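## Task

Every shelf spot has a lot number printed on the shelf edge beneath it, and the same number may appear at several spots. Bring one cardboard box of lot 451 and one of lot 434 onto the desk, resting entirely on it with nothing overhanging its edge. All other cardboard boxes must stay on the shelves they started on. If no box of a lot exists in the storeroom, leave that lot out. The robot must not topple or finish leaning, or the task fails.

## Robot and tools

ROBOT. A simulated Hello Robot Stretch 3 with one arm: a two-wheeled base, a lift riding a mast, and a telescoping arm pointing to the robot's RIGHT, ending in a wrist (yaw, pitch, roll) and a gripper. The base cannot strafe, so reaching farther forward means driving. Base footprint 0.33 m long by 0.34 m wide, rounded at the back; it pivots about the point between the drive wheels, 0.05 m behind the front edge. Arm retracted and wrist folded: wrist pokes up to 0.06 m past the right side and turning sweeps radius 0.28 m; an unfolded level wrist reaches past that circle. Random pushes may occasionally nudge loose objects.

FRAMES. Base frame: origin on the floor between the drive wheels, x ahead, y to the left, z up, metres. hand_pose is reported in it, at the point where closed fingertips meet; with all wrist joints at 0 that frame's x points up, y back along the arm toward the mast, z to the rear. Fingertip pads are round, 0.04 m across. Odometry frame is the base frame at scene start; base_odometry counts wheel rotation only (slip looks like travel), heading in rad, left positive, -3.142 to 3.142.

TOOL move. One action per call. Either "base" and/or "joints" (plus optional "speeds", "pace", "contact_limits"), or "servos": "reboot" alone. "base" holds exactly one key: {"translate_m": d}, a relative drive in metres, forward positive, -3 to 3; or {"rotate_rad": d}, a relative turn in place, left positive, -6.4 to 6.4. Base offsets start from the pose in the latest reported state (or the current pose if a move was still running). "joints" is a single object of absolute targets by name: lift_m 0 to 1.1 (tolerance ±0.004); arm_m 0 to 0.52 (±0.004); wrist_yaw_rad -1.345 to 4.42 (±0.02; 0 along the arm, positive swings toward the front); wrist_pitch_rad -1.57 to 0.451 (±0.05; negative tips fingers down); wrist_roll_rad -2.911 to 2.918 (±0.02); gripper_m -0.089 to 0.179 (±0.004; larger is wider; fingertip gap is about 0.007 m under the value when nearly shut, 0.025 m under when fully open); head_pan_rad -3.953 to 1.73 (±0.1; 0 forward, positive left, -1.57 faces the arm); head_tilt_rad -1.53 to 0.419 (±0.1; negative looks down). "pace": "default" or "max". Default/max top speeds: translate_m 0.12/0.30 m/s, rotate_rad 0.76/1.90 rad/s, lift_m 0.11/0.15 m/s, arm_m 0.14/0.40 m/s; the gripper has a single speed. The base is capped at 0.10 m/s and 0.63 rad/s unless lift_m < 0.30, arm_m < 0.03 and wrist_yaw_rad > 2.54. "speeds" gives per-key top speeds (up to max) instead of pace. "cameras" picks images (head_camera, nav_camera, wrist_camera, all; [] for none). "blocking" false returns in about 0.5 s while motion continues; a later move overrides only what it names. Motions in one action start together; an action runs 15 s at most and is cut at 14 s (time_out). Unknown keys make a call invalid; out-of-range values are refused, and a refusal or an unrequested stop cancels the remaining move, wait and finished_scene calls of that reply.

CONTACT LIMITS go in "contact_limits" next to their own command: arm_m (motor_effort %, 1 to 100; negative side when retracting), translate_m and rotate_rad (wheel effort, either direction; base has no contact stop otherwise), lift_m as {"down": v, "up": v} in per cent above free-motion force (below about 12 may trip while moving freely; defaults 32 to 47 down, 21 to 36 up).

OTHER TOOLS. wait {seconds 0 to 10, cameras} returns the state, ending early once motions rest. stop {cameras} brakes all running motions (status "stopped"; they may keep pressing). zoom_image {camera, region [x0,y0,x1,y1] pixels from top-left, at most 504 by 504} magnifies that camera's latest image. finished_scene {scene} ends the current scene irreversibly; the result usually reports success and gives the next task.

RESULTS. base_status/joint_status: done, moving, off_target (resting short, possibly still pushing), stopped, contact_stop (that arm or lift goes slack until recommanded; a slack lift may sag under load), time_out or torque_fault (target dropped). "move" summarizes with the worst status. on_its_own lists uncommanded behaviour; its "held at" is a target. motor_effort: % of maximum, positive toward higher values, peak in brackets; wheels positive push forward; wrist pitch tops out near 45 and roll near 72. lidar_m: 12 ranges in 30-degree sectors counter-clockwise from straight ahead (4th left, 7th behind, 10th right), seen in a plane 0.17 m up, 0.15 to 12 m; "-" is nothing or closer than 0.15 m; it sees table legs, not tops, and misses glass. wrist_depth_mm (45 to 1000) and head_depth_mm (280 to 4000): 7x7 median depths, "-" if invalid. turned_by_wheels vs turned_by_imu: trust the IMU if they differ by more than 0.15 rad. base_tilt in degrees, forward/right positive, biased up to about 4.

CAMERAS. head_camera and nav_camera move with the head. head_camera images are rotated: turn a quarter clockwise to view upright; nav_camera a quarter counterclockwise. Calibration per camera gives K, distortion D, and T_world_to_cam from base frame; head_camera 896x504, nav_camera fisheye 672x504, wrist_camera 644x364. Expect small errors, larger for the wrist camera at long reach.

GRIPPING. Close to a gripper_m below the object's width to hold; open at least 0.05 above it to let go. Readings do not confirm a hold; resend if a heavy item slips.

CAUTIONS. Before folding the wrist (yaw to 3.0) or unfolding it, put lift_m in 0.32 to 0.95, wrist_pitch_rad at -0.4, roll near 0; folded, lift may go to 0.25. With yaw below -0.4 keep pitch at -0.5 or lower. Wrist and head never contact-stop and will fault after sustained pushing; recover with {"servos": "reboot"}. Pushing a rigid thing with the gripper above about 0.45 m, or driving while gripper is snagged, can tip the robot; if base_tilt rises, back the gripper off. Avoid drops, releasing moving items, slams and hard shoves.

Each tool is called after ">>>" as name(argument=value, ...) on one line, values as JSON.

## Session

>>> move(joints={"head_pan_rad":1.57,"head_tilt_rad":-0.3}, cameras=["nav_camera"])

>>> move(joints={"head_pan_rad":0,"head_tilt_rad":-0.3}, cameras=["nav_camera"])

>>> move(joints={"head_pan_rad":-1.57,"head_tilt_rad":-0.3}, cameras=["nav_camera"])

>>> move(joints={"head_pan_rad":-3.14,"head_tilt_rad":-0.3}, cameras=["nav_camera"])

Scene clock: 1.23 s.
move: done
base_odometry: x=+0.000 y=+0.000 heading=+0.000
turned_by_wheels: +0.000
turned_by_imu: +0.000
base_tilt: forward=-0.3 right=-1.2
lidar_m: 0.73 0.72 0.85 1.53 2.66 1.26 1.01 1.12 1.81 1.62 1.39 0.83
head_depth_mm: 1248 1258 1266 1268 1282 1294 1305 / 2423 1569 1579 1598 1611 1623 1504 / 2422 2498 2679 2819 2861 1938 1541 / 2357 2481 2599 2748 2802 1992 1543 / 2304 2421 2517 2666 2744 1985 1535 / 2256 2363 2481 2597 2650 1980 1521 / 2197 2312 2415 2540 2638 1958 1510
base_status: not commanded
joint_positions: lift_m=+0.374 arm_m=+0.001 wrist_yaw_rad=+3.009 wrist_pitch_rad=-0.462 wrist_roll_rad=+0.000 gripper_m=+0.037 head_pan_rad=+1.607 head_tilt_rad=-0.301
joint_status: all done
measured_speeds: all 0
motor_effort: left_wheel=-0.6(0.7) right_wheel=+0.3(1.1) lift_m=+23.5(23.8) arm_m=-5.2(5.4) wrist_yaw_rad=-1.0(1.1) wrist_pitch_rad=+1.9(2.1) wrist_roll_rad=-0.2(0.3) gripper_m=+0.0(0.8) head_pan_rad=-3.4(5.9) head_tilt_rad=-3.3(8.6)
hand_pose: x=+0.0076 y=+0.0712 z=+0.3774 quat_wxyz=(+0.207, +0.697, +0.116, +0.676) (m; base frame)
wrist_depth_mm: - 138 - - - 855 - / - 151 - - - 969 - / - 167 925 - - 947 - / 832 769 203 807 804 800 762 / 698 675 211 656 652 661 661 / 600 601 126 573 129 577 580 / 523 544 289 354 502 513 511
pictures: nav_camera (sideways)
camera_calibration:
nav_camera: T_world_to_cam=[[-0.0268428, 0.270689, 0.962293, -1.20927], [0.998634, 0.0504272, 0.0136716, 0.0263035], [-0.044825, 0.961345, -0.271673, 0.307096], [0, 0, 0, 1]] pos_world=[-0.0449621, 0.0307839, 1.24674]

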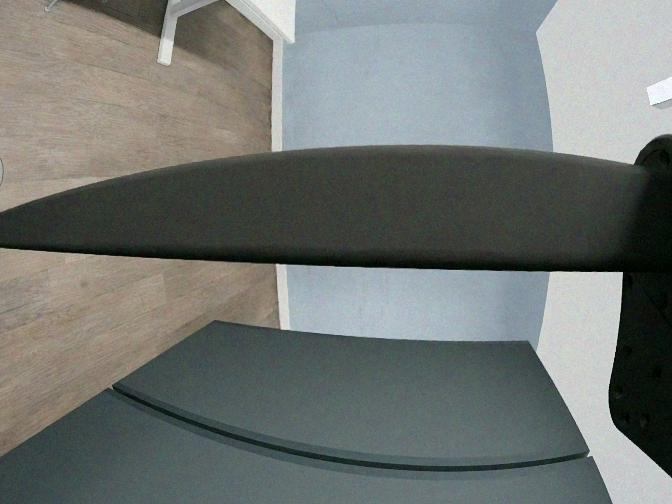

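Scene clock: 2.47 s.
move: done
base_odometry: x=+0.000 y=+0.000 heading=+0.000
turned_by_wheels: +0.000
turned_by_imu: +0.000
base_tilt: forward=-0.2 right=-1.2
lidar_m: 0.72 0.72 0.85 1.53 2.66 1.25 1.01 1.11 1.81 1.63 1.39 0.83
head_depth_mm: 688 724 767 814 864 923 992 / 666 702 740 781 832 887 951 / 645 678 714 756 800 850 907 / 631 668 697 734 781 826 878 / 609 637 669 704 744 786 834 / 592 620 649 681 716 759 804 / 578 599 628 659 696 733 774
base_status: not commanded
joint_positions: lift_m=+0.374 arm_m=+0.001 wrist_yaw_rad=+3.009 wrist_pitch_rad=-0.462 wrist_roll_rad=+0.000 gripper_m=+0.037 head_pan_rad=-0.030 head_tilt_rad=-0.301
joint_status: all done
measured_speeds: all 0
motor_effort: left_wheel=-0.1(1.0) right_wheel=+0.0(1.2) lift_m=+23.0(24.0) arm_m=-6.9(7.4) wrist_yaw_rad=+0.4(2.1) wrist_pitch_rad=+1.8(2.0) wrist_roll_rad=+0.2(0.3) gripper_m=+0.3(0.8) head_pan_rad=+2.2(5.1) head_tilt_rad=-1.1(6.0)
hand_pose: x=+0.0076 y=+0.0712 z=+0.3774 quat_wxyz=(+0.207, +0.697, +0.116, +0.676) (m; base frame)
wrist_depth_mm: - 138 - - - 858 - / - 150 - - - 973 - / - 167 914 - - 940 - / 829 771 203 815 812 796 765 / 695 677 211 662 657 668 674 / 595 596 126 574 129 581 571 / 527 539 288 352 505 513 504
pictures: nav_camera (sideways)
camera_calibration:
nav_camera: T_world_to_cam=[[0.271862, 0.00884375, 0.962296, -1.2111], [-0.0159329, -0.999779, 0.0136895, 0.0324459], [0.962204, -0.0190539, -0.271661, 0.300907], [0, 0, 0, 1]] pos_world=[0.040236, 0.0488829, 1.24674]

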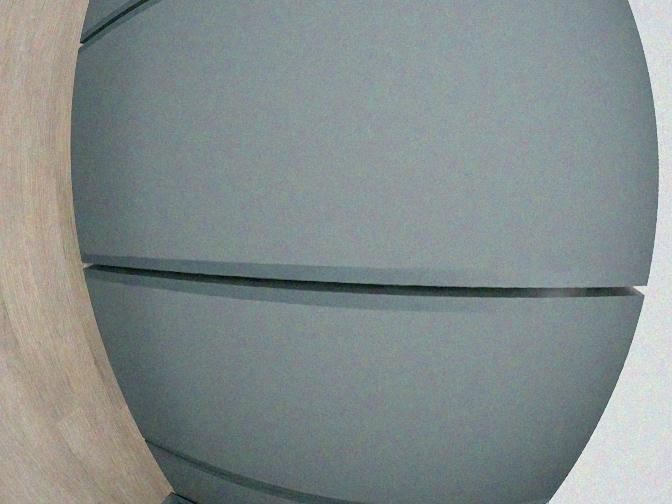

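Scene clock: 4.77 s.
move: done
base_odometry: x=+0.000 y=+0.000 heading=+0.000
turned_by_wheels: +0.000
turned_by_imu: +0.000
base_tilt: forward=-0.2 right=-1.1
lidar_m: 0.73 0.73 0.85 1.53 2.66 1.26 1.00 1.11 1.81 1.62 1.39 0.83
head_depth_mm: 1809 1824 1888 1980 2441 2058 1565 / 1848 2047 2150 2162 2162 2010 1553 / 1839 1971 2089 2219 2303 1936 1549 / 1708 1905 2038 2137 2136 1918 1534 / 1431 1486 1554 1674 1765 1819 1522 / 1626 1810 1922 2013 2079 1852 1529 / 1633 1780 1878 1958 1890 1852 1520
base_status: not commanded
joint_positions: lift_m=+0.374 arm_m=+0.001 wrist_yaw_rad=+3.009 wrist_pitch_rad=-0.462 wrist_roll_rad=+0.000 gripper_m=+0.037 head_pan_rad=-1.578 head_tilt_rad=-0.301
joint_status: all done
measured_speeds: translate_m=+0.000 rotate_rad=+0.000 lift_m=+0.000 arm_m=+0.000 wrist_yaw_rad=+0.000 wrist_pitch_rad=+0.000 wrist_roll_rad=+0.000 head_pan_rad=+0.024 head_tilt_rad=+0.000
motor_effort: left_wheel=-0.2(0.8) right_wheel=+0.4(1.1) lift_m=+23.7(24.2) arm_m=-10.0(11.0) wrist_yaw_rad=+1.1(1.5) wrist_pitch_rad=+1.9(2.0) wrist_roll_rad=-0.1(0.3) gripper_m=+0.5(1.0) head_pan_rad=+3.3(5.3) head_tilt_rad=+0.8(4.2)
hand_pose: x=+0.0076 y=+0.0712 z=+0.3774 quat_wxyz=(+0.207, +0.697, +0.116, +0.676) (m; base frame)
wrist_depth_mm: - 138 - - - 863 - / - 150 - - - 958 - / - 167 934 - - 936 - / 841 755 203 811 804 803 771 / 701 672 212 661 656 674 663 / 596 599 126 568 129 576 578 / 531 540 288 355 504 509 503
pictures: nav_camera (sideways)
camera_calibration:
nav_camera: T_world_to_cam=[[0.0150966, -0.271584, 0.962296, -1.20954], [-0.999881, -0.00719055, 0.0136569, 0.0384435], [0.00321044, -0.962388, -0.27166, 0.306762], [0, 0, 0, 1]] pos_world=[0.0557139, -0.0329904, 1.24674]

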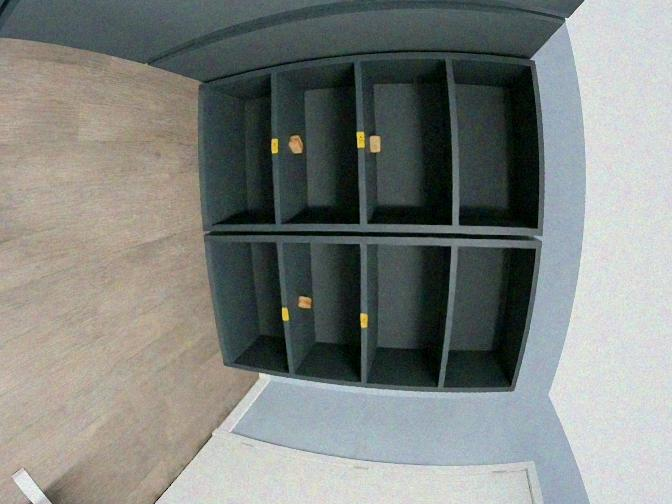

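Scene clock: 6.00 s.
move: done
base_odometry: x=+0.000 y=+0.000 heading=+0.000
turned_by_wheels: +0.000
turned_by_imu: +0.000
base_tilt: forward=-0.3 right=-1.2
lidar_m: 0.73 0.73 0.85 1.53 2.66 1.25 1.01 1.11 1.81 1.63 1.39 0.83
head_depth_mm: 1551 1617 1716 1827 1349 1798 1564 / 1494 1573 1665 1762 1338 1222 1498 / 1455 1520 1600 1689 1323 1049 1492 / 1405 1475 1555 1631 1317 1000 1490 / 1363 1429 1506 1591 1299 987 1535 / 1334 1385 1450 1522 1286 938 1473 / 1300 1352 1405 1483 1278 893 1471
base_status: not commanded
joint_positions: lift_m=+0.374 arm_m=+0.001 wrist_yaw_rad=+3.009 wrist_pitch_rad=-0.462 wrist_roll_rad=+0.000 gripper_m=+0.037 head_pan_rad=-3.177 head_tilt_rad=-0.301
joint_status: all done
measured_speeds: all 0
motor_effort: left_wheel=-0.6(0.7) right_wheel=+0.4(1.1) lift_m=+23.9(24.4) arm_m=-12.7(12.7) wrist_yaw_rad=-0.2(1.6) wrist_pitch_rad=+1.9(2.1) wrist_roll_rad=-0.1(0.3) gripper_m=+0.0(1.1) head_pan_rad=+3.6(5.0) head_tilt_rad=+2.1(5.0)
hand_pose: x=+0.0076 y=+0.0712 z=+0.3774 quat_wxyz=(+0.207, +0.697, +0.116, +0.676) (m; base frame)
wrist_depth_mm: - 139 - - - 870 - / - 150 - - - 965 - / - 167 912 - - 948 - / 844 762 203 808 791 811 761 / 695 671 211 666 656 664 665 / 592 597 126 576 129 582 578 / 528 538 288 357 498 514 513
pictures: nav_camera (sideways)
camera_calibration:
nav_camera: T_world_to_cam=[[-0.271909, -0.00750972, 0.962294, -1.20777], [0.0208126, 0.99969, 0.0136824, 0.0322693], [-0.962098, 0.0237482, -0.271668, 0.312704], [0, 0, 0, 1]] pos_world=[-0.0282241, -0.0487554, 1.24674]

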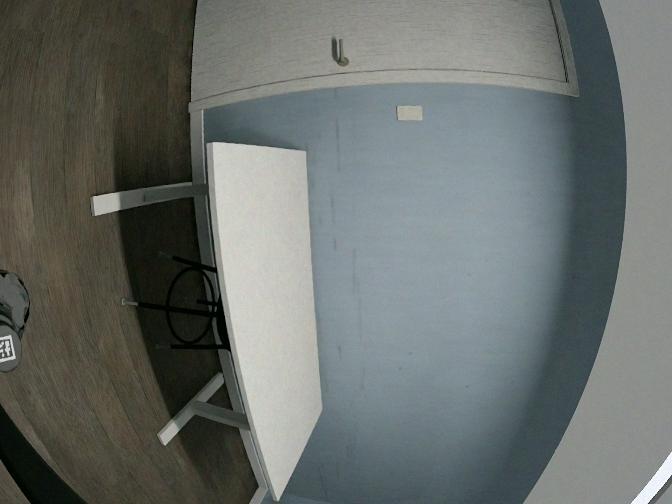

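>>> move(joints={"head_pan_rad":-1.58,"head_tilt_rad":-0.3}, cameras=["head_camera","nav_camera"])

>>> zoom_image(camera="head_camera", region=[392, 0, 896, 504])

>>> zoom_image(camera="nav_camera", region=[250, 110, 400, 180])

>>> zoom_image(camera="nav_camera", region=[250, 280, 400, 350])

Scene clock: 24.97 s.
move: done
base_odometry: x=+0.000 y=+0.000 heading=+0.000
turned_by_wheels: +0.000
turned_by_imu: +0.000
base_tilt: forward=-0.3 right=-1.2
lidar_m: 0.72 0.73 0.85 1.52 2.67 1.26 1.01 1.11 1.81 1.62 1.39 0.82
head_depth_mm: 1819 1843 1851 1951 2439 2046 1569 / 1831 2020 2132 2191 2179 1997 1554 / 1843 1969 2087 2198 2311 1925 1549 / 1699 1933 2031 2138 2167 1897 1547 / 1475 1546 1613 1690 1762 1819 1523 / 1621 1808 1915 2023 2055 1885 1530 / 1618 1785 1868 1951 1915 1864 1516
base_status: not commanded
joint_positions: lift_m=+0.374 arm_m=+0.001 wrist_yaw_rad=+3.009 wrist_pitch_rad=-0.462 wrist_roll_rad=+0.000 gripper_m=+0.037 head_pan_rad=-1.572 head_tilt_rad=-0.300
joint_status: all done
measured_speeds: translate_m=+0.000 rotate_rad=+0.000 lift_m=+0.000 arm_m=+0.000 wrist_yaw_rad=+0.000 wrist_pitch_rad=+0.000 wrist_roll_rad=+0.000 head_pan_rad=-0.024 head_tilt_rad=+0.000
motor_effort: left_wheel=+0.5(0.7) right_wheel=+0.9(1.4) lift_m=+24.2(25.1) arm_m=-12.5(13.3) wrist_yaw_rad=-1.4(1.6) wrist_pitch_rad=+1.9(2.0) wrist_roll_rad=+0.1(0.3) gripper_m=+0.3(0.9) head_pan_rad=-3.3(6.2) head_tilt_rad=+5.2(8.3)
hand_pose: x=+0.0076 y=+0.0712 z=+0.3774 quat_wxyz=(+0.207, +0.697, +0.116, +0.676) (m; base frame)
wrist_depth_mm: - 138 - - - 871 - / - 151 - - - 960 - / - 167 910 - - 947 - / 838 767 202 822 810 806 765 / 708 678 211 665 650 669 664 / 598 599 126 571 128 585 579 / 531 544 288 354 502 508 508
pictures: head_camera (sideways), nav_camera (sideways)
camera_calibration:
head_camera: T_world_to_cam=[[-0.0460674, 0.244916, -0.968449, 1.27623], [0.997449, -0.0416392, -0.0579772, 0.0690276], [-0.054525, -0.96865, -0.242373, 0.271384], [0, 0, 0, 1]] pos_world=[0.00473827, -0.0468199, 1.30574]
nav_camera: T_world_to_cam=[[0.0168134, -0.270305, 0.962628, -1.21003], [-0.999815, -0.0134992, 0.0136724, 0.0384507], [0.00929903, -0.96268, -0.270482, 0.305243], [0, 0, 0, 1]] pos_world=[0.05595, -0.0327072, 1.24685]

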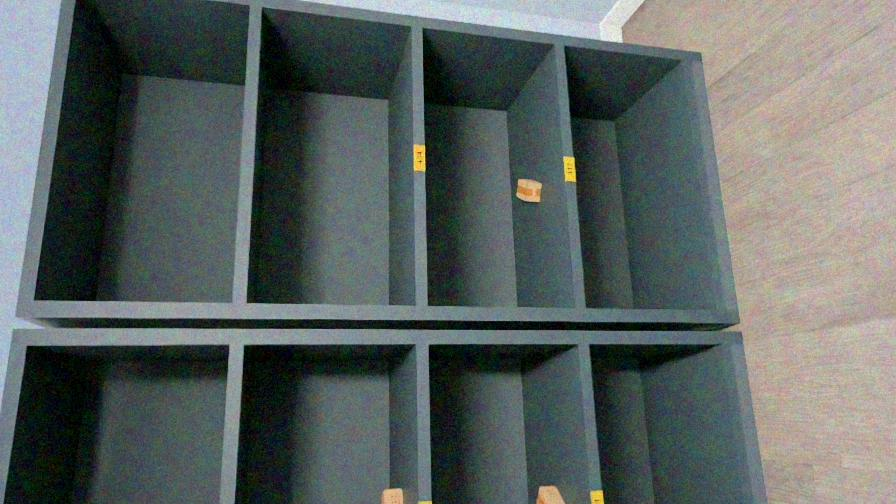

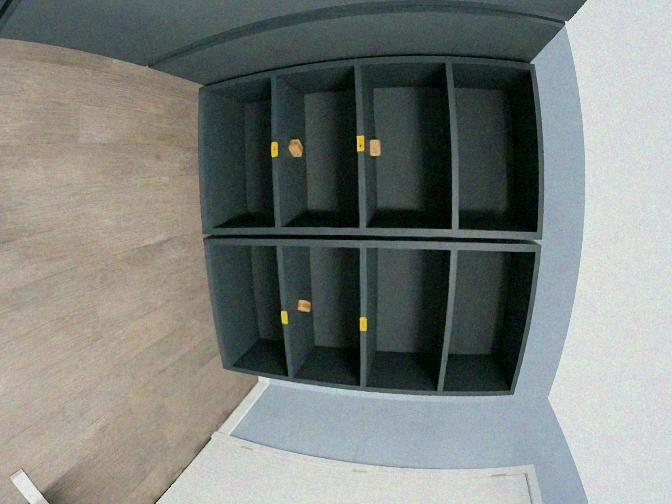

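Scaled by 1.000.

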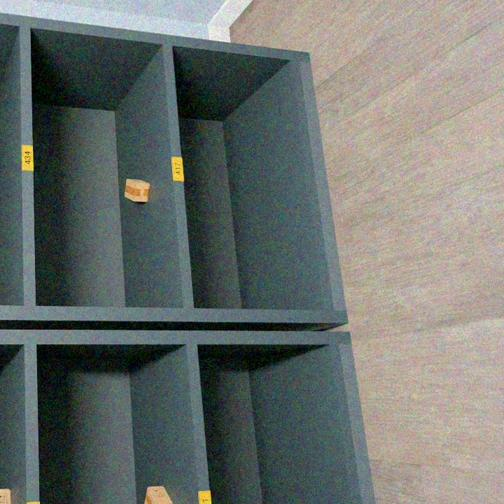

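Scaled by 3.360 from the camera's 672x504 image, which has a finer 792x594 frame.

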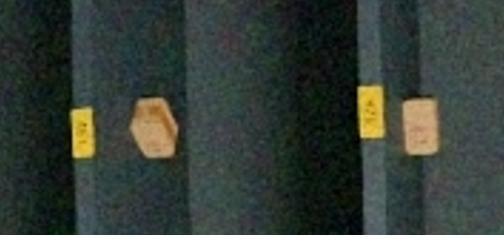

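Scaled by 3.360 from the camera's 672x504 image, which has a finer 792x594 frame.

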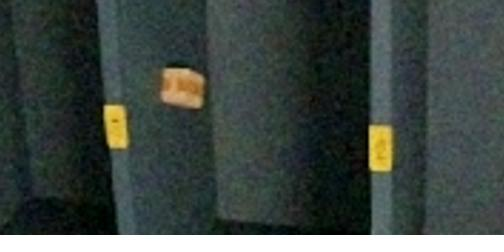

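>>> move(joints={"head_pan_rad":-1.15,"head_tilt_rad":-0.3}, cameras=["head_camera"])

>>> zoom_image(camera="head_camera", region=[370, 150, 620, 330])

Scene clock: 34.33 s.
move: done
base_odometry: x=+0.000 y=+0.000 heading=+0.000
turned_by_wheels: +0.000
turned_by_imu: +0.000
base_tilt: forward=-0.3 right=-1.2
lidar_m: 0.72 0.73 0.85 1.53 2.67 1.25 1.01 1.11 1.81 1.62 1.39 0.83
head_depth_mm: 1422 1429 1504 1601 1715 1847 1569 / 1673 1815 1917 1971 1825 1774 1558 / 1683 1858 1970 2044 2003 1892 1546 / 1702 1885 1993 2099 2148 1890 1539 / 1728 1917 2004 2112 2094 1870 1529 / 1502 1595 1637 1712 1782 1858 1534 / 1296 1334 1365 1403 1446 1497 1476
base_status: not commanded
joint_positions: lift_m=+0.374 arm_m=+0.001 wrist_yaw_rad=+3.009 wrist_pitch_rad=-0.462 wrist_roll_rad=+0.000 gripper_m=+0.037 head_pan_rad=-1.144 head_tilt_rad=-0.300
joint_status: all done
measured_speeds: all 0
motor_effort: left_wheel=-0.5(0.5) right_wheel=+0.5(0.9) lift_m=+25.3(25.3) arm_m=-12.7(13.2) wrist_yaw_rad=+0.3(1.6) wrist_pitch_rad=+2.0(2.0) wrist_roll_rad=-0.2(0.5) gripper_m=+0.6(0.8) head_pan_rad=+2.7(4.4) head_tilt_rad=+5.6(7.4)
hand_pose: x=+0.0076 y=+0.0712 z=+0.3774 quat_wxyz=(+0.207, +0.697, +0.116, +0.676) (m; base frame)
wrist_depth_mm: - 138 - - - 861 - / - 151 - - - 963 - / - 167 917 - - 941 - / 831 763 203 821 801 793 765 / 695 675 211 660 655 670 671 / 596 597 126 571 129 578 576 / 533 538 288 355 500 511 514
pictures: head_camera (sideways)
camera_calibration:
head_camera: T_world_to_cam=[[-0.143495, 0.203499, -0.968503, 1.27689], [0.924728, 0.376188, -0.0579661, 0.0694181], [0.352543, -0.90392, -0.242162, 0.268612], [0, 0, 0, 1]] pos_world=[0.0243376, -0.0431564, 1.30574]

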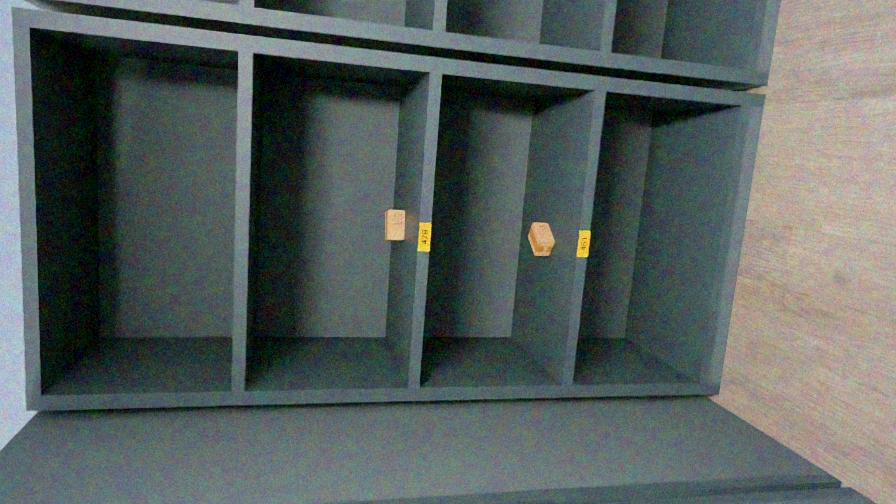

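Scaled by 2.016 from the camera's 896x504 image, which has a finer 1280x720 frame.

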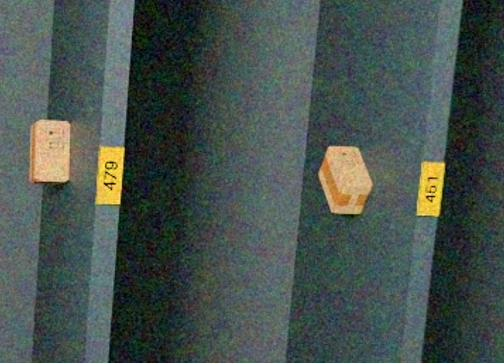

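>>> zoom_image(camera="head_camera", region=[560, 220, 610, 265])

Scaled by 10.080 from the camera's 896x504 image, which has a finer 1280x720 frame.

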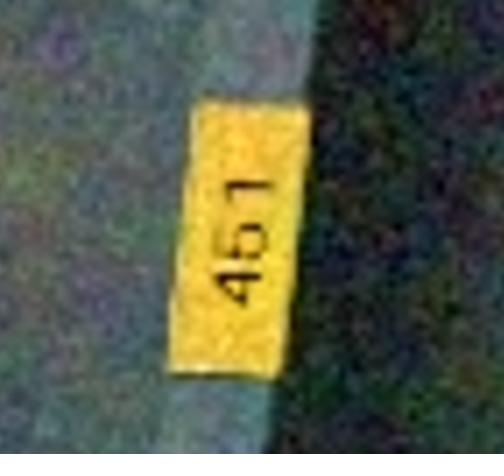

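>>> move(base={"rotate_rad":-1.17}, pace="max", cameras=[])

>>> move(base={"translate_m":1.227}, pace="max", cameras=[])

>>> move(base={"rotate_rad":1.42}, pace="max", joints={"head_pan_rad":-1.57,"head_tilt_rad":-0.6,"lift_m":0.46}, cameras=[])

>>> move(joints={"wrist_yaw_rad":0,"gripper_m":0.179}, cameras=[])

>>> move(joints={"wrist_pitch_rad":-0.1})

Scene clock: 85.40 s.
move: done
base_odometry: x=+0.000 y=+0.000 heading=-1.170
turned_by_wheels: -1.170
turned_by_imu: -1.150
base_tilt: forward=-0.3 right=-1.3
lidar_m: 1.71 0.89 0.73 0.72 0.80 1.28 2.66 1.27 1.01 1.11 1.70 1.62
head_depth_mm: 1335 1390 1443 1503 1571 1618 1563 / 1420 1475 1532 1579 1663 1731 1555 / 1510 1573 1628 1711 1783 1842 1551 / 1605 1679 1749 1825 1913 1949 1538 / 1708 1802 1880 2002 2086 1988 1526 / 1878 1966 2070 2201 2324 1976 1525 / 2030 2154 2250 2367 2482 1942 1520
base_status: done
joint_positions: lift_m=+0.374 arm_m=+0.001 wrist_yaw_rad=+3.009 wrist_pitch_rad=-0.462 wrist_roll_rad=+0.000 gripper_m=+0.037 head_pan_rad=-1.150 head_tilt_rad=-0.300
joint_status: not commanded
measured_speeds: all 0
motor_effort: left_wheel=+8.2(12.2) right_wheel=-9.8(12.9) lift_m=+25.7(26.4) arm_m=-12.6(13.6) wrist_yaw_rad=-0.5(2.1) wrist_pitch_rad=+1.9(2.1) wrist_roll_rad=-0.2(0.3) gripper_m=+0.8(1.0) head_pan_rad=-3.0(3.7) head_tilt_rad=+4.4(5.5)
hand_pose: x=+0.0076 y=+0.0712 z=+0.3774 quat_wxyz=(+0.207, +0.697, +0.116, +0.676) (m; base frame)
wrist_depth_mm: - 138 - - - - - / - 150 161 - - - - / 944 167 176 - - - - / 835 765 203 799 807 807 787 / 709 674 211 664 658 673 664 / 594 597 126 573 129 578 577 / 527 536 288 352 504 508 507
pictures: none
No camera images: "cameras" was empty.

Scene clock: 98.63 s.
move: done
base_odometry: x=+0.479 y=-1.129 heading=-1.170
turned_by_wheels: +0.000
turned_by_imu: +0.000
base_tilt: forward=-0.2 right=-1.2
lidar_m: 0.87 0.61 0.51 0.51 0.57 0.90 3.83 1.77 1.77 1.39 0.57 0.69
head_depth_mm: 1180 1568 1642 1705 1788 1840 1569 / 1215 1248 1312 1337 1433 1534 1518 / 1292 1305 1392 1325 1495 1256 1466 / 1319 829 1458 1305 888 1175 978 / 1161 569 1275 1034 689 1089 854 / 473 494 518 543 572 608 641 / 465 507 538 571 600 557 696
base_status: done
joint_positions: lift_m=+0.374 arm_m=+0.001 wrist_yaw_rad=+3.009 wrist_pitch_rad=-0.462 wrist_roll_rad=+0.000 gripper_m=+0.037 head_pan_rad=-1.150 head_tilt_rad=-0.300
joint_status: not commanded
measured_speeds: all 0
motor_effort: left_wheel=+3.5(12.9) right_wheel=+7.8(10.9) lift_m=+26.4(27.8) arm_m=-11.4(13.4) wrist_yaw_rad=+0.3(2.1) wrist_pitch_rad=+1.9(2.1) wrist_roll_rad=+0.2(0.4) gripper_m=+0.5(1.1) head_pan_rad=-2.2(3.6) head_tilt_rad=+2.5(5.1)
hand_pose: x=+0.0076 y=+0.0712 z=+0.3774 quat_wxyz=(+0.207, +0.697, +0.116, +0.676) (m; base frame)
wrist_depth_mm: - 138 - 516 - - - / - 151 161 572 - - - / - 167 176 621 - - - / - 190 192 690 - - - / 696 678 211 655 658 675 630 / 599 595 126 575 129 583 563 / 524 539 289 357 505 514 508
pictures: none
No camera images: "cameras" was empty.

Scene clock: 101.83 s.
move: done
base_odometry: x=+0.479 y=-1.129 heading=+0.250
turned_by_wheels: +1.420
turned_by_imu: +1.396
base_tilt: forward=-0.4 right=-1.1
lidar_m: 0.51 0.53 0.73 2.10 2.05 1.77 1.75 0.59 0.57 0.87 0.62 0.53
head_depth_mm: 701 772 827 601 947 880 772 / 702 772 831 594 998 880 769 / 701 774 831 589 984 873 763 / 704 774 821 583 979 868 759 / 704 774 819 577 973 841 758 / 707 773 823 572 998 861 752 / 706 776 822 565 989 852 766
base_status: done
joint_positions: lift_m=+0.460 arm_m=+0.001 wrist_yaw_rad=+3.009 wrist_pitch_rad=-0.463 wrist_roll_rad=+0.000 gripper_m=+0.037 head_pan_rad=-1.571 head_tilt_rad=-0.602
joint_status: all done
measured_speeds: all 0
motor_effort: left_wheel=-8.4(12.2) right_wheel=+8.5(12.8) lift_m=+30.7(33.4) arm_m=-13.1(13.6) wrist_yaw_rad=-0.8(1.9) wrist_pitch_rad=+2.1(2.2) wrist_roll_rad=+0.1(0.3) gripper_m=+0.7(0.9) head_pan_rad=+3.5(4.0) head_tilt_rad=+0.4(6.3)
hand_pose: x=+0.0076 y=+0.0710 z=+0.4627 quat_wxyz=(+0.208, +0.697, +0.117, +0.676) (m; base frame)
wrist_depth_mm: - 138 - - - - - / - 151 - - - - - / - 167 - - - - - / 958 898 203 950 938 898 - / 821 789 211 777 766 775 - / 709 701 126 670 129 680 653 / 623 619 290 604 593 597 598
pictures: none
No camera images: "cameras" was empty.

Scene clock: 104.33 s.
move: done
base_odometry: x=+0.479 y=-1.129 heading=+0.250
turned_by_wheels: +0.000
turned_by_imu: +0.000
base_tilt: forward=-0.3 right=-1.2
lidar_m: 0.51 0.53 0.73 2.10 2.05 1.76 1.75 0.59 0.58 0.87 0.62 0.53
head_depth_mm: 703 773 832 601 949 885 775 / 703 770 831 596 990 878 767 / 703 773 827 589 988 874 763 / 701 773 819 584 981 868 760 / 704 775 820 578 974 841 760 / 707 776 822 574 996 862 753 / 706 775 823 567 992 854 751
base_status: not commanded
joint_positions: lift_m=+0.460 arm_m=+0.001 wrist_yaw_rad=+0.003 wrist_pitch_rad=-0.463 wrist_roll_rad=+0.000 gripper_m=+0.179 head_pan_rad=-1.570 head_tilt_rad=-0.601
joint_status: all done
measured_speeds: all 0
motor_effort: left_wheel=-8.5(8.8) right_wheel=+8.9(9.5) lift_m=+30.0(30.9) arm_m=-12.3(13.4) wrist_yaw_rad=-2.6(6.8) wrist_pitch_rad=+2.2(2.2) wrist_roll_rad=+0.1(0.3) gripper_m=+0.5(83.7) head_pan_rad=+3.8(4.1) head_tilt_rad=+3.4(4.1)
hand_pose: x=-0.0208 y=-0.3640 z=+0.4627 quat_wxyz=(+0.689, +0.164, -0.688, -0.161) (m; base frame)
wrist_depth_mm: 225 221 218 215 211 205 202 / 182 179 173 171 170 167 164 / - 693 - 182 181 181 176 / - - - - - 736 - / - 142 - - - - - / - 126 - - - - - / - - - - - - 105
pictures: none
No camera images: "cameras" was empty.

Scene clock: 105.33 s.
move: done
base_odometry: x=+0.479 y=-1.129 heading=+0.250
turned_by_wheels: +0.000
turned_by_imu: +0.000
base_tilt: forward=-0.3 right=-1.2
lidar_m: 0.51 0.53 0.73 2.10 2.05 1.77 1.75 0.59 0.57 0.87 0.62 0.53
head_depth_mm: 700 770 829 604 952 886 773 / 702 772 828 597 993 879 769 / 702 773 830 590 989 872 746 / 703 773 820 584 983 866 763 / 705 775 819 580 977 838 741 / 707 773 822 573 973 861 755 / 709 776 823 568 994 856 751
base_status: not commanded
joint_positions: lift_m=+0.460 arm_m=+0.001 wrist_yaw_rad=+0.003 wrist_pitch_rad=-0.123 wrist_roll_rad=+0.000 gripper_m=+0.179 head_pan_rad=-1.570 head_tilt_rad=-0.600
joint_status: all done
measured_speeds: all 0
motor_effort: left_wheel=-8.5(8.7) right_wheel=+8.7(9.1) lift_m=+29.5(30.3) arm_m=-12.0(13.0) wrist_yaw_rad=-2.6(4.1) wrist_pitch_rad=+3.8(5.0) wrist_roll_rad=-0.3(0.3) gripper_m=+0.8(0.9) head_pan_rad=+3.4(4.1) head_tilt_rad=+3.5(4.2)
hand_pose: x=-0.0207 y=-0.3969 z=+0.5434 quat_wxyz=(+0.706, +0.045, -0.705, -0.043) (m; base frame)
wrist_depth_mm: 587 - - - - - 548 / - - - - - - 575 / - - 352 359 - - - / 295 291 291 289 266 288 286 / 206 202 202 201 201 200 201 / 118 140 200 197 194 192 184 / - - - - - - 105
pictures: head_camera (sideways), nav_camera (sideways), wrist_camera
camera_calibration:
head_camera: T_world_to_cam=[[-0.0467389, 0.520203, -0.852763, 1.12526], [0.997499, -0.0210035, -0.0674843, 0.0813518], [-0.0530165, -0.853784, -0.517921, 0.629909], [0, 0, 0, 1]] pos_world=[0.00484052, -0.0458478, 1.29131]
nav_camera: T_world_to_cam=[[0.0175172, -0.542766, 0.839702, -1.04964], [-0.999788, -0.0185757, 0.00884985, 0.0448038], [0.0107946, -0.839679, -0.542976, 0.659811], [0, 0, 0, 1]] pos_world=[0.0560587, -0.0148493, 1.23925]
wrist_camera: T_world_to_cam=[[-0.998851, -0.045965, -0.0135829, -0.0248215], [-0.00180432, 0.319249, -0.947669, 0.67413], [0.047896, -0.946555, -0.318965, -0.0352093], [0, 0, 0, 1]] pos_world=[-0.0218902, -0.249684, 0.627284]

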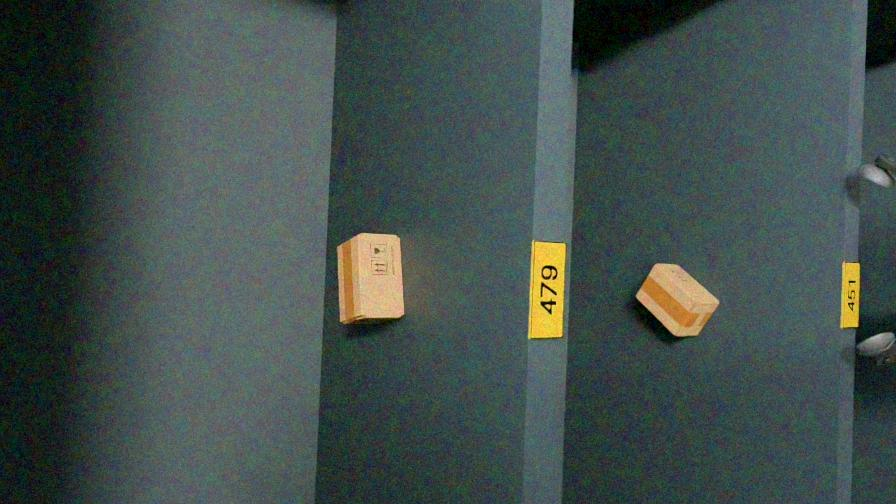

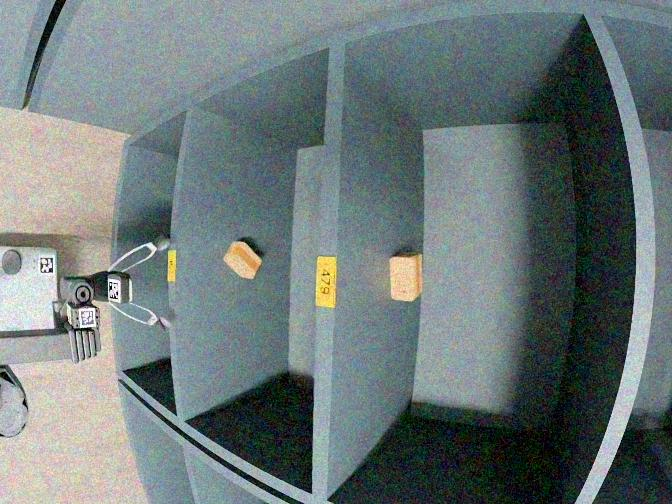

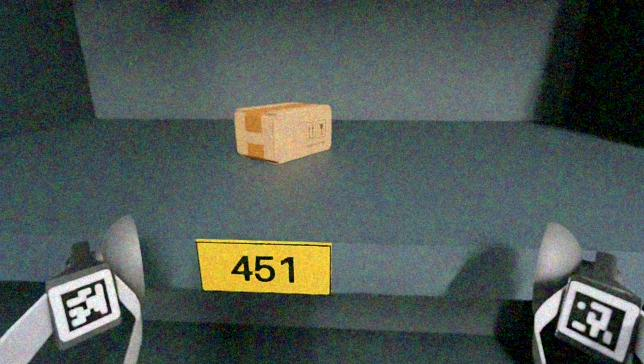

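>>> move(base={"translate_m":0.065}, joints={"lift_m":0.485,"arm_m":0.11}, cameras=["wrist_camera"])

Scene clock: 147.90 s.
move: done
base_odometry: x=+0.542 y=-1.113 heading=+0.250
turned_by_wheels: +0.000
turned_by_imu: +0.000
base_tilt: forward=-0.3 right=-1.3
lidar_m: 0.44 0.46 0.64 1.84 2.39 1.82 1.82 0.62 0.66 0.87 0.57 0.46
head_depth_mm: 702 772 827 605 1005 890 771 / 704 774 832 598 996 882 768 / 704 775 830 591 990 877 766 / 705 775 826 585 983 844 728 / 703 775 819 581 974 866 740 / 706 776 823 575 996 860 755 / 707 777 826 570 996 852 751
base_status: done
joint_positions: lift_m=+0.485 arm_m=+0.110 wrist_yaw_rad=+0.003 wrist_pitch_rad=-0.122 wrist_roll_rad=+0.000 gripper_m=+0.179 head_pan_rad=-1.570 head_tilt_rad=-0.600
joint_status: all done
measured_speeds: all 0
motor_effort: left_wheel=+0.4(7.6) right_wheel=+10.3(12.2) lift_m=+29.0(32.9) arm_m=+13.2(14.9) wrist_yaw_rad=-3.5(4.4) wrist_pitch_rad=+3.6(3.8) wrist_roll_rad=-0.1(0.3) gripper_m=+0.6(1.1) head_pan_rad=+3.3(4.1) head_tilt_rad=+2.6(4.0)
hand_pose: x=-0.0208 y=-0.5064 z=+0.5686 quat_wxyz=(+0.706, +0.044, -0.705, -0.042) (m; base frame)
wrist_depth_mm: 486 - - - - - - / 507 - - - - - - / - - - - - - - / - - - 249 285 - - / 273 242 257 244 256 255 256 / 119 144 195 196 196 196 - / 148 153 159 158 164 158 107
pictures: wrist_camera
camera_calibration:
wrist_camera: T_world_to_cam=[[-0.998865, -0.045634, -0.013632, -0.0294581], [-0.00160258, 0.318268, -0.947999, 0.732708], [0.0475996, -0.946902, -0.31798, -0.131525], [0, 0, 0, 1]] pos_world=[-0.0219899, -0.359083, 0.652383]

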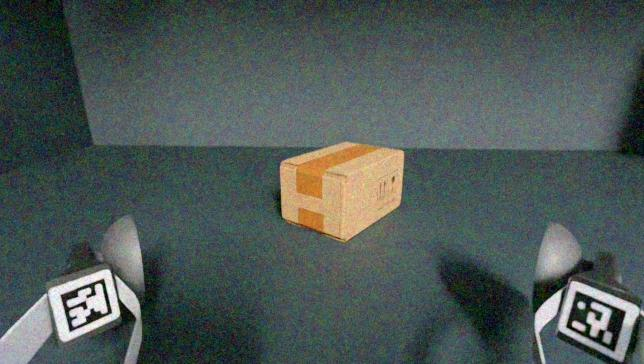

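>>> move(joints={"lift_m":0.473,"arm_m":0.245}, contact_limits={"arm_m":35}, cameras=["wrist_camera"])

>>> move(joints={"gripper_m":0.03}, cameras=["wrist_camera"])

Scene clock: 159.13 s.
move: done
base_odometry: x=+0.542 y=-1.113 heading=+0.250
turned_by_wheels: +0.000
turned_by_imu: -0.013
base_tilt: forward=-0.3 right=-1.3
lidar_m: 0.45 0.46 0.64 1.76 2.10 1.81 1.81 0.62 0.64 0.87 0.57 0.46
head_depth_mm: 705 775 831 610 1005 890 775 / 705 774 832 604 1000 883 772 / 704 772 834 599 991 857 596 / 703 773 832 592 989 839 621 / 703 772 826 585 982 842 759 / 704 773 819 581 972 864 755 / 705 771 818 575 968 858 751
base_status: not commanded
joint_positions: lift_m=+0.473 arm_m=+0.245 wrist_yaw_rad=+0.000 wrist_pitch_rad=-0.100 wrist_roll_rad=-0.001 gripper_m=+0.179 head_pan_rad=-1.569 head_tilt_rad=-0.594
joint_status: all done
measured_speeds: all 0
motor_effort: left_wheel=-0.3(7.7) right_wheel=+0.0(11.4) lift_m=+23.5(26.2) arm_m=+5.0(40.9) wrist_yaw_rad=-0.8(6.4) wrist_pitch_rad=-0.5(17.6) wrist_roll_rad=+0.0(1.6) gripper_m=+0.4(1.0) head_pan_rad=+2.6(3.6) head_tilt_rad=-5.0(5.0)
contact_limits: arm_m 35 (drawing in: default 31, maximum 55; extending or still: default 40, maximum 69)
hand_pose: x=-0.0214 y=-0.6426 z=+0.5623 quat_wxyz=(+0.707, +0.036, -0.706, -0.035) (m; base frame)
wrist_depth_mm: - - - - - 338 337 / - - - - - - - / - - - - - - - / - 310 - 166 - 306 331 / 249 248 143 134 154 246 246 / 123 144 116 105 167 186 186 / 139 144 124 106 150 150 107
pictures: wrist_camera
camera_calibration:
wrist_camera: T_world_to_cam=[[-0.998977, -0.0435141, -0.0122987, -0.0357317], [-0.00118079, 0.296991, -0.954879, 0.760284], [0.0452033, -0.953888, -0.296739, -0.278974], [0, 0, 0, 1]] pos_world=[-0.0221869, -0.493462, 0.642758]

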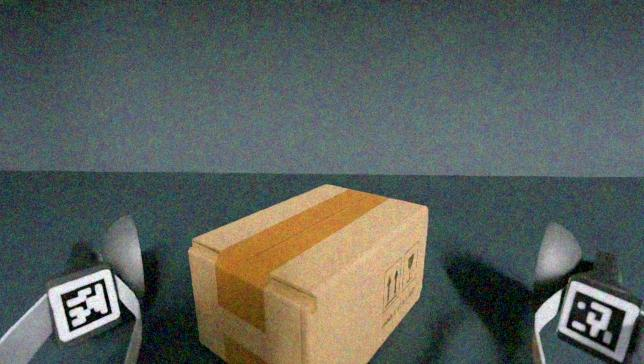

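Scene clock: 161.17 s.
move: done
base_odometry: x=+0.542 y=-1.113 heading=+0.250
turned_by_wheels: +0.000
turned_by_imu: +0.000
base_tilt: forward=-0.3 right=-1.3
lidar_m: 0.45 0.47 0.64 1.75 2.10 1.81 1.81 0.62 0.64 0.87 0.57 0.47
head_depth_mm: 707 775 836 605 1004 885 775 / 704 774 833 598 995 881 769 / 705 772 833 590 988 877 596 / 704 775 828 585 982 854 625 / 704 773 822 581 976 866 758 / 704 774 820 575 972 860 754 / 703 777 819 569 997 852 751
base_status: not commanded
joint_positions: lift_m=+0.473 arm_m=+0.245 wrist_yaw_rad=+0.000 wrist_pitch_rad=-0.099 wrist_roll_rad=-0.001 gripper_m=+0.031 head_pan_rad=-1.569 head_tilt_rad=-0.600
joint_status: all done
measured_speeds: all 0
motor_effort: left_wheel=-0.7(1.4) right_wheel=-0.4(1.4) lift_m=+26.3(26.6) arm_m=-11.9(13.5) wrist_yaw_rad=+0.6(2.4) wrist_pitch_rad=-0.6(0.7) wrist_roll_rad=+0.3(0.3) gripper_m=-13.9(85.6) head_pan_rad=+1.8(2.9) head_tilt_rad=-5.4(6.0)
contact_limits: arm_m 35 (drawing in: default 31, maximum 55; extending or still: default 40, maximum 69)
hand_pose: x=-0.0214 y=-0.6426 z=+0.5624 quat_wxyz=(+0.707, +0.035, -0.706, -0.035) (m; base frame)
wrist_depth_mm: - - - - - 339 337 / - - - - - - - / - - - - - - - / - - - 182 181 - 307 / 249 248 155 134 147 246 247 / 198 187 129 128 124 186 187 / 151 102 145 137 139 139 150
pictures: wrist_camera
camera_calibration:
wrist_camera: T_world_to_cam=[[-0.998977, -0.0435185, -0.0122752, -0.0357446], [-0.0011802, 0.296478, -0.955039, 0.760103], [0.0452012, -0.954048, -0.296227, -0.279286], [0, 0, 0, 1]] pos_world=[-0.0221869, -0.493362, 0.642757]

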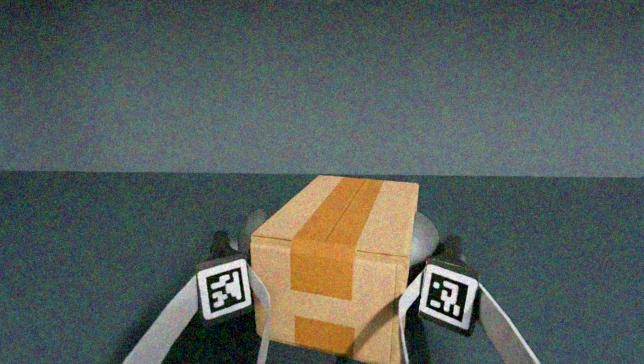

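>>> move(joints={"lift_m":0.56}, cameras=["wrist_camera"])

>>> move(joints={"arm_m":0.01,"gripper_m":0.02}, cameras=["wrist_camera"])

>>> move(base={"rotate_rad":-1.247}, joints={"lift_m":0.9}, cameras=["wrist_camera"])

>>> move(base={"translate_m":-1.3}, joints={"head_pan_rad":-1.57,"head_tilt_rad":-0.5}, cameras=[])

>>> move(base={"rotate_rad":-0.35})

Scene clock: 201.87 s.
move: done
base_odometry: x=+0.542 y=-1.113 heading=+0.250
turned_by_wheels: +0.000
turned_by_imu: +0.000
base_tilt: forward=-0.3 right=-1.2
lidar_m: 0.45 0.46 0.64 1.76 2.09 1.82 1.81 0.62 0.64 0.87 0.57 0.46
head_depth_mm: 705 774 834 604 1003 883 774 / 706 773 835 598 994 877 735 / 704 773 833 591 989 874 554 / 704 775 825 584 813 663 718 / 705 773 819 581 973 865 758 / 704 774 819 574 970 863 755 / 705 776 819 570 998 857 750
base_status: not commanded
joint_positions: lift_m=+0.560 arm_m=+0.245 wrist_yaw_rad=+0.000 wrist_pitch_rad=-0.125 wrist_roll_rad=-0.001 gripper_m=+0.031 head_pan_rad=-1.569 head_tilt_rad=-0.600
joint_status: all done
measured_speeds: all 0
motor_effort: left_wheel=-0.8(1.0) right_wheel=+0.3(0.9) lift_m=+31.6(35.1) arm_m=-8.7(10.8) wrist_yaw_rad=-1.2(2.6) wrist_pitch_rad=+4.3(4.3) wrist_roll_rad=+0.0(0.3) gripper_m=-13.8(14.4) head_pan_rad=-0.1(1.0) head_tilt_rad=-5.5(5.8)
contact_limits: arm_m 35 (drawing in: default 31, maximum 55; extending or still: default 40, maximum 69)
hand_pose: x=-0.0214 y=-0.6412 z=+0.6428 quat_wxyz=(+0.706, +0.045, -0.705, -0.044) (m; base frame)
wrist_depth_mm: - - - - 341 340 334 / - - - - - - - / - - - - - - - / - - - 183 182 - - / - - 143 134 144 - - / 305 304 129 128 125 302 302 / 258 102 240 137 238 238 256
pictures: wrist_camera
camera_calibration:
wrist_camera: T_world_to_cam=[[-0.998977, -0.0431822, -0.0134118, -0.0337527], [-0.00118163, 0.32144, -0.946929, 0.847325], [0.0452015, -0.945945, -0.321162, -0.232958], [0, 0, 0, 1]] pos_world=[-0.0221869, -0.494187, 0.727087]

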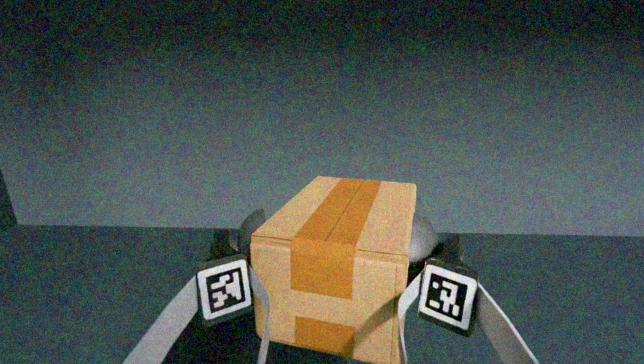

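Scene clock: 204.83 s.
move: done
base_odometry: x=+0.542 y=-1.113 heading=+0.250
turned_by_wheels: +0.000
turned_by_imu: +0.000
base_tilt: forward=-0.4 right=-1.2
lidar_m: 0.45 0.46 0.64 1.75 2.10 1.81 1.81 0.62 0.64 0.87 0.57 0.47
head_depth_mm: 705 774 831 603 998 884 774 / 704 775 836 598 997 881 769 / 707 774 834 592 985 876 764 / 703 775 826 585 985 870 634 / 704 774 820 580 976 868 756 / 702 776 820 575 971 857 755 / 703 772 822 568 996 858 750
base_status: not commanded
joint_positions: lift_m=+0.560 arm_m=+0.010 wrist_yaw_rad=+0.000 wrist_pitch_rad=-0.125 wrist_roll_rad=-0.001 gripper_m=+0.021 head_pan_rad=-1.569 head_tilt_rad=-0.600
joint_status: all done
measured_speeds: all 0
motor_effort: left_wheel=-0.9(1.1) right_wheel=+0.4(1.3) lift_m=+27.3(31.8) arm_m=-12.9(15.0) wrist_yaw_rad=-0.6(2.5) wrist_pitch_rad=+4.2(4.3) wrist_roll_rad=+0.1(0.4) gripper_m=-17.4(59.0) head_pan_rad=-1.1(1.4) head_tilt_rad=-5.0(5.8)
hand_pose: x=-0.0214 y=-0.4062 z=+0.6428 quat_wxyz=(+0.706, +0.045, -0.705, -0.044) (m; base frame)
wrist_depth_mm: - - - - - - 531 / - 604 - - - - 557 / - 620 - - - - 586 / - - - 182 182 - 589 / - - 143 134 144 - - / 304 307 129 128 124 303 317 / 260 102 240 136 240 249 257
pictures: wrist_camera
camera_calibration:
wrist_camera: T_world_to_cam=[[-0.998977, -0.0431794, -0.0134158, -0.0236013], [-0.00118126, 0.32153, -0.946899, 0.771788], [0.0452001, -0.945915, -0.321252, -0.0105882], [0, 0, 0, 1]] pos_world=[-0.0221869, -0.259187, 0.727087]

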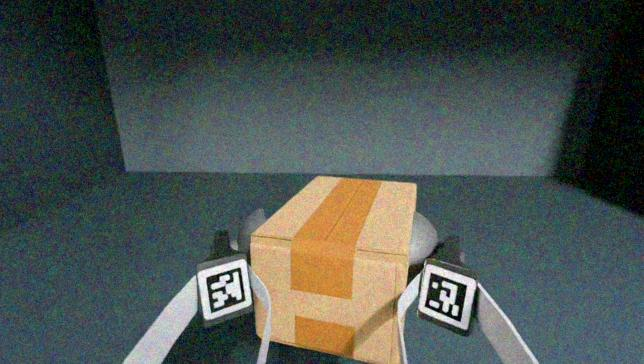

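Scene clock: 208.77 s.
move: done
base_odometry: x=+0.542 y=-1.113 heading=-0.997
turned_by_wheels: -1.247
turned_by_imu: -1.226
base_tilt: forward=-0.2 right=-1.2
lidar_m: 0.68 0.50 0.45 0.45 0.54 1.04 2.78 1.82 1.80 1.45 0.62 0.87
head_depth_mm: 1451 1566 1716 1874 1885 1601 - / 1514 1622 1779 1977 1863 1585 - / 1557 1708 1874 2066 463 1482 - / 1205 1312 1487 1597 442 302 - / 1250 1346 1474 1434 1550 1415 1217 / 1300 1384 921 1426 1072 1292 1154 / 1190 1233 645 683 747 821 1010
base_status: done
joint_positions: lift_m=+0.900 arm_m=+0.010 wrist_yaw_rad=+0.000 wrist_pitch_rad=-0.126 wrist_roll_rad=-0.001 gripper_m=+0.021 head_pan_rad=-1.569 head_tilt_rad=-0.600
joint_status: all done
measured_speeds: all 0
motor_effort: left_wheel=+8.5(11.4) right_wheel=-9.3(14.0) lift_m=+31.6(34.5) arm_m=-11.7(13.7) wrist_yaw_rad=-1.7(2.8) wrist_pitch_rad=+4.3(4.4) wrist_roll_rad=+0.3(0.3) gripper_m=-17.8(18.1) head_pan_rad=-2.8(2.8) head_tilt_rad=-4.3(5.4)
hand_pose: x=-0.0214 y=-0.4062 z=+0.9827 quat_wxyz=(+0.706, +0.045, -0.705, -0.045) (m; base frame)
wrist_depth_mm: 347 366 - - - - - / 362 384 - - - - - / - 391 - - - - - / - 407 - - - - - / - - 152 134 148 - - / - - 130 129 124 - - / - 95 - 136 - - -
pictures: wrist_camera
camera_calibration:
wrist_camera: T_world_to_cam=[[-0.998977, -0.0431752, -0.0134295, -0.0190256], [-0.00118129, 0.321829, -0.946797, 1.09361], [0.0452001, -0.945813, -0.321551, 0.0989509], [0, 0, 0, 1]] pos_world=[-0.0221869, -0.259188, 1.06699]

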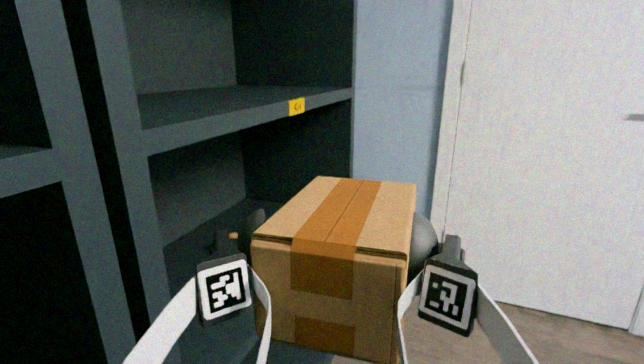

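Scene clock: 222.90 s.
move: done
base_odometry: x=-0.164 y=-0.022 heading=-0.997
turned_by_wheels: +0.000
turned_by_imu: +0.000
base_tilt: forward=-0.4 right=-1.1
lidar_m: 1.55 0.97 0.87 0.88 1.06 2.64 2.53 0.87 0.96 1.42 1.69 1.63
head_depth_mm: 1129 1202 1292 1348 955 788 - / 1160 1242 1346 1366 946 809 - / 1199 1282 1394 1516 938 770 314 / 1221 1316 1441 1570 1652 425 - / 1263 1368 1477 1636 1813 1541 1295 / 1307 1413 1541 1704 1872 1587 1283 / 1362 1468 1624 1802 1950 1573 1285
base_status: done
joint_positions: lift_m=+0.900 arm_m=+0.010 wrist_yaw_rad=+0.000 wrist_pitch_rad=-0.126 wrist_roll_rad=-0.001 gripper_m=+0.021 head_pan_rad=-1.570 head_tilt_rad=-0.500
joint_status: all done
measured_speeds: all 0
motor_effort: left_wheel=-6.0(10.4) right_wheel=-5.1(15.1) lift_m=+26.3(32.3) arm_m=+0.2(11.9) wrist_yaw_rad=-1.9(2.7) wrist_pitch_rad=+4.2(4.4) wrist_roll_rad=+0.0(0.5) gripper_m=-17.5(18.0) head_pan_rad=-2.9(4.1) head_tilt_rad=+4.4(7.5)
hand_pose: x=-0.0214 y=-0.4062 z=+0.9827 quat_wxyz=(+0.706, +0.045, -0.705, -0.045) (m; base frame)
wrist_depth_mm: - - - - - - - / - - - - - - - / - - - - - - - / - - - - - - - / - - 153 134 144 - - / - - 130 128 124 - - / - - - 136 129 109 -
pictures: none
No camera images: "cameras" was empty.

Scene clock: 224.57 s.
move: done
base_odometry: x=-0.164 y=-0.022 heading=-1.346
turned_by_wheels: -0.350
turned_by_imu: -0.344
base_tilt: forward=-0.5 right=-1.2
lidar_m: 1.63 1.25 0.91 0.87 0.90 1.23 2.64 1.52 0.87 0.96 1.46 1.90
head_depth_mm: 1180 1268 1374 1379 957 1485 - / 1168 1273 1384 1361 946 1358 - / 1168 1265 1378 1353 940 779 315 / 1165 1261 1378 1326 896 425 - / 1164 1264 1376 1327 928 1449 1272 / 1160 1251 1366 1494 1610 1524 1298 / 1165 1249 1364 1476 1647 1572 1286
base_status: done
joint_positions: lift_m=+0.900 arm_m=+0.010 wrist_yaw_rad=+0.000 wrist_pitch_rad=-0.126 wrist_roll_rad=-0.001 gripper_m=+0.021 head_pan_rad=-1.570 head_tilt_rad=-0.500
joint_status: not commanded
measured_speeds: all 0
motor_effort: left_wheel=+7.3(11.9) right_wheel=-10.0(13.7) lift_m=+25.5(26.3) arm_m=+1.6(1.9) wrist_yaw_rad=-0.5(2.1) wrist_pitch_rad=+4.3(4.4) wrist_roll_rad=-0.1(0.3) gripper_m=-17.2(17.7) head_pan_rad=-3.0(3.6) head_tilt_rad=+3.7(4.9)
hand_pose: x=-0.0214 y=-0.4062 z=+0.9827 quat_wxyz=(+0.706, +0.045, -0.705, -0.045) (m; base frame)
wrist_depth_mm: - - - - - - - / - - - - - - - / - - - - - - - / - - - - - - - / - - 153 134 145 - - / - - 130 128 124 - - / - - 466 136 130 108 -
pictures: head_camera (sideways), nav_camera (sideways), wrist_camera
camera_calibration:
head_camera: T_world_to_cam=[[-0.0465779, 0.4322, -0.900574, 1.18764], [0.997507, -0.0277239, -0.0648964, 0.0779908], [-0.0530156, -0.901352, -0.429831, 0.515316], [0, 0, 0, 1]] pos_world=[0.00484102, -0.0466532, 1.29612]
nav_camera: T_world_to_cam=[[0.0173531, -0.455902, 0.889861, -1.11504], [-0.999791, -0.0175215, 0.0105201, 0.0426205], [0.0107956, -0.889858, -0.456111, 0.546732], [0, 0, 0, 1]] pos_world=[0.0560588, -0.0210902, 1.24116]
wrist_camera: T_world_to_cam=[[-0.998977, -0.0431752, -0.0134295, -0.0190256], [-0.00118129, 0.321829, -0.946797, 1.09361], [0.0452001, -0.945813, -0.321551, 0.0989509], [0, 0, 0, 1]] pos_world=[-0.0221869, -0.259188, 1.06699]

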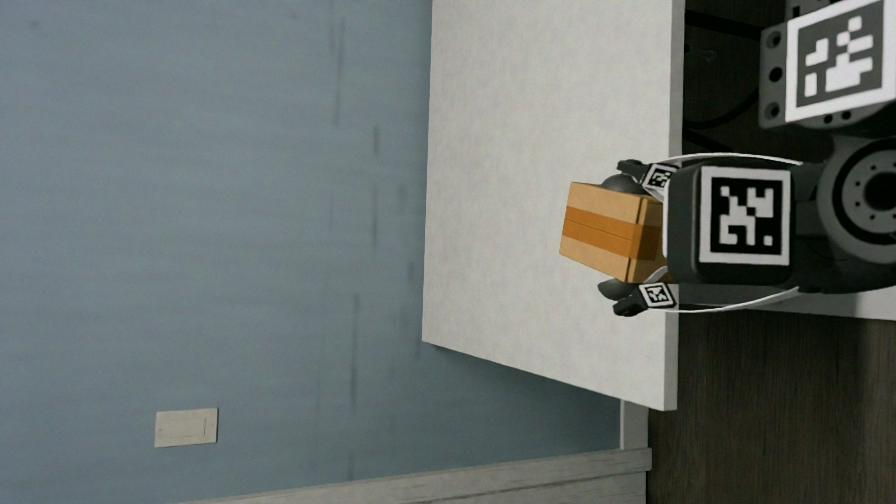

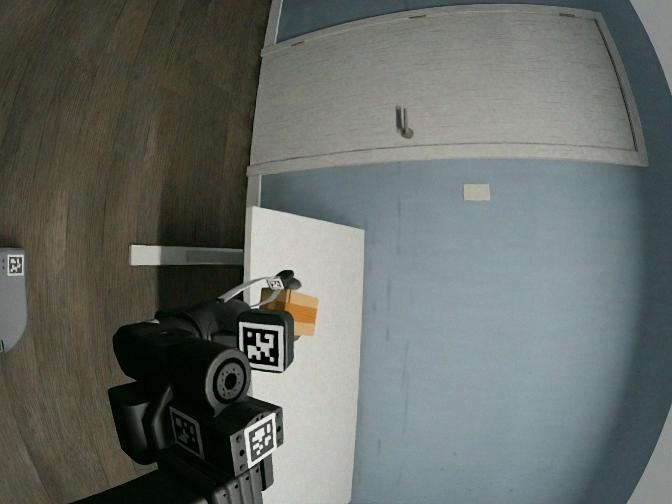

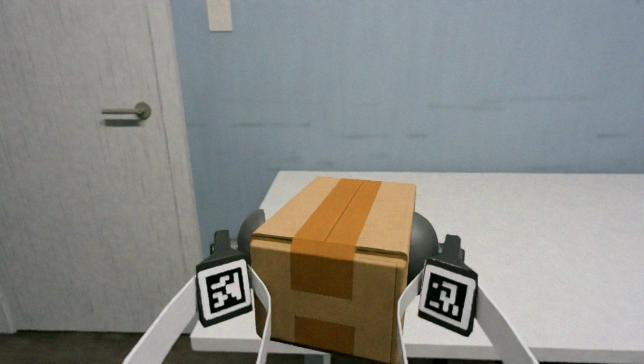

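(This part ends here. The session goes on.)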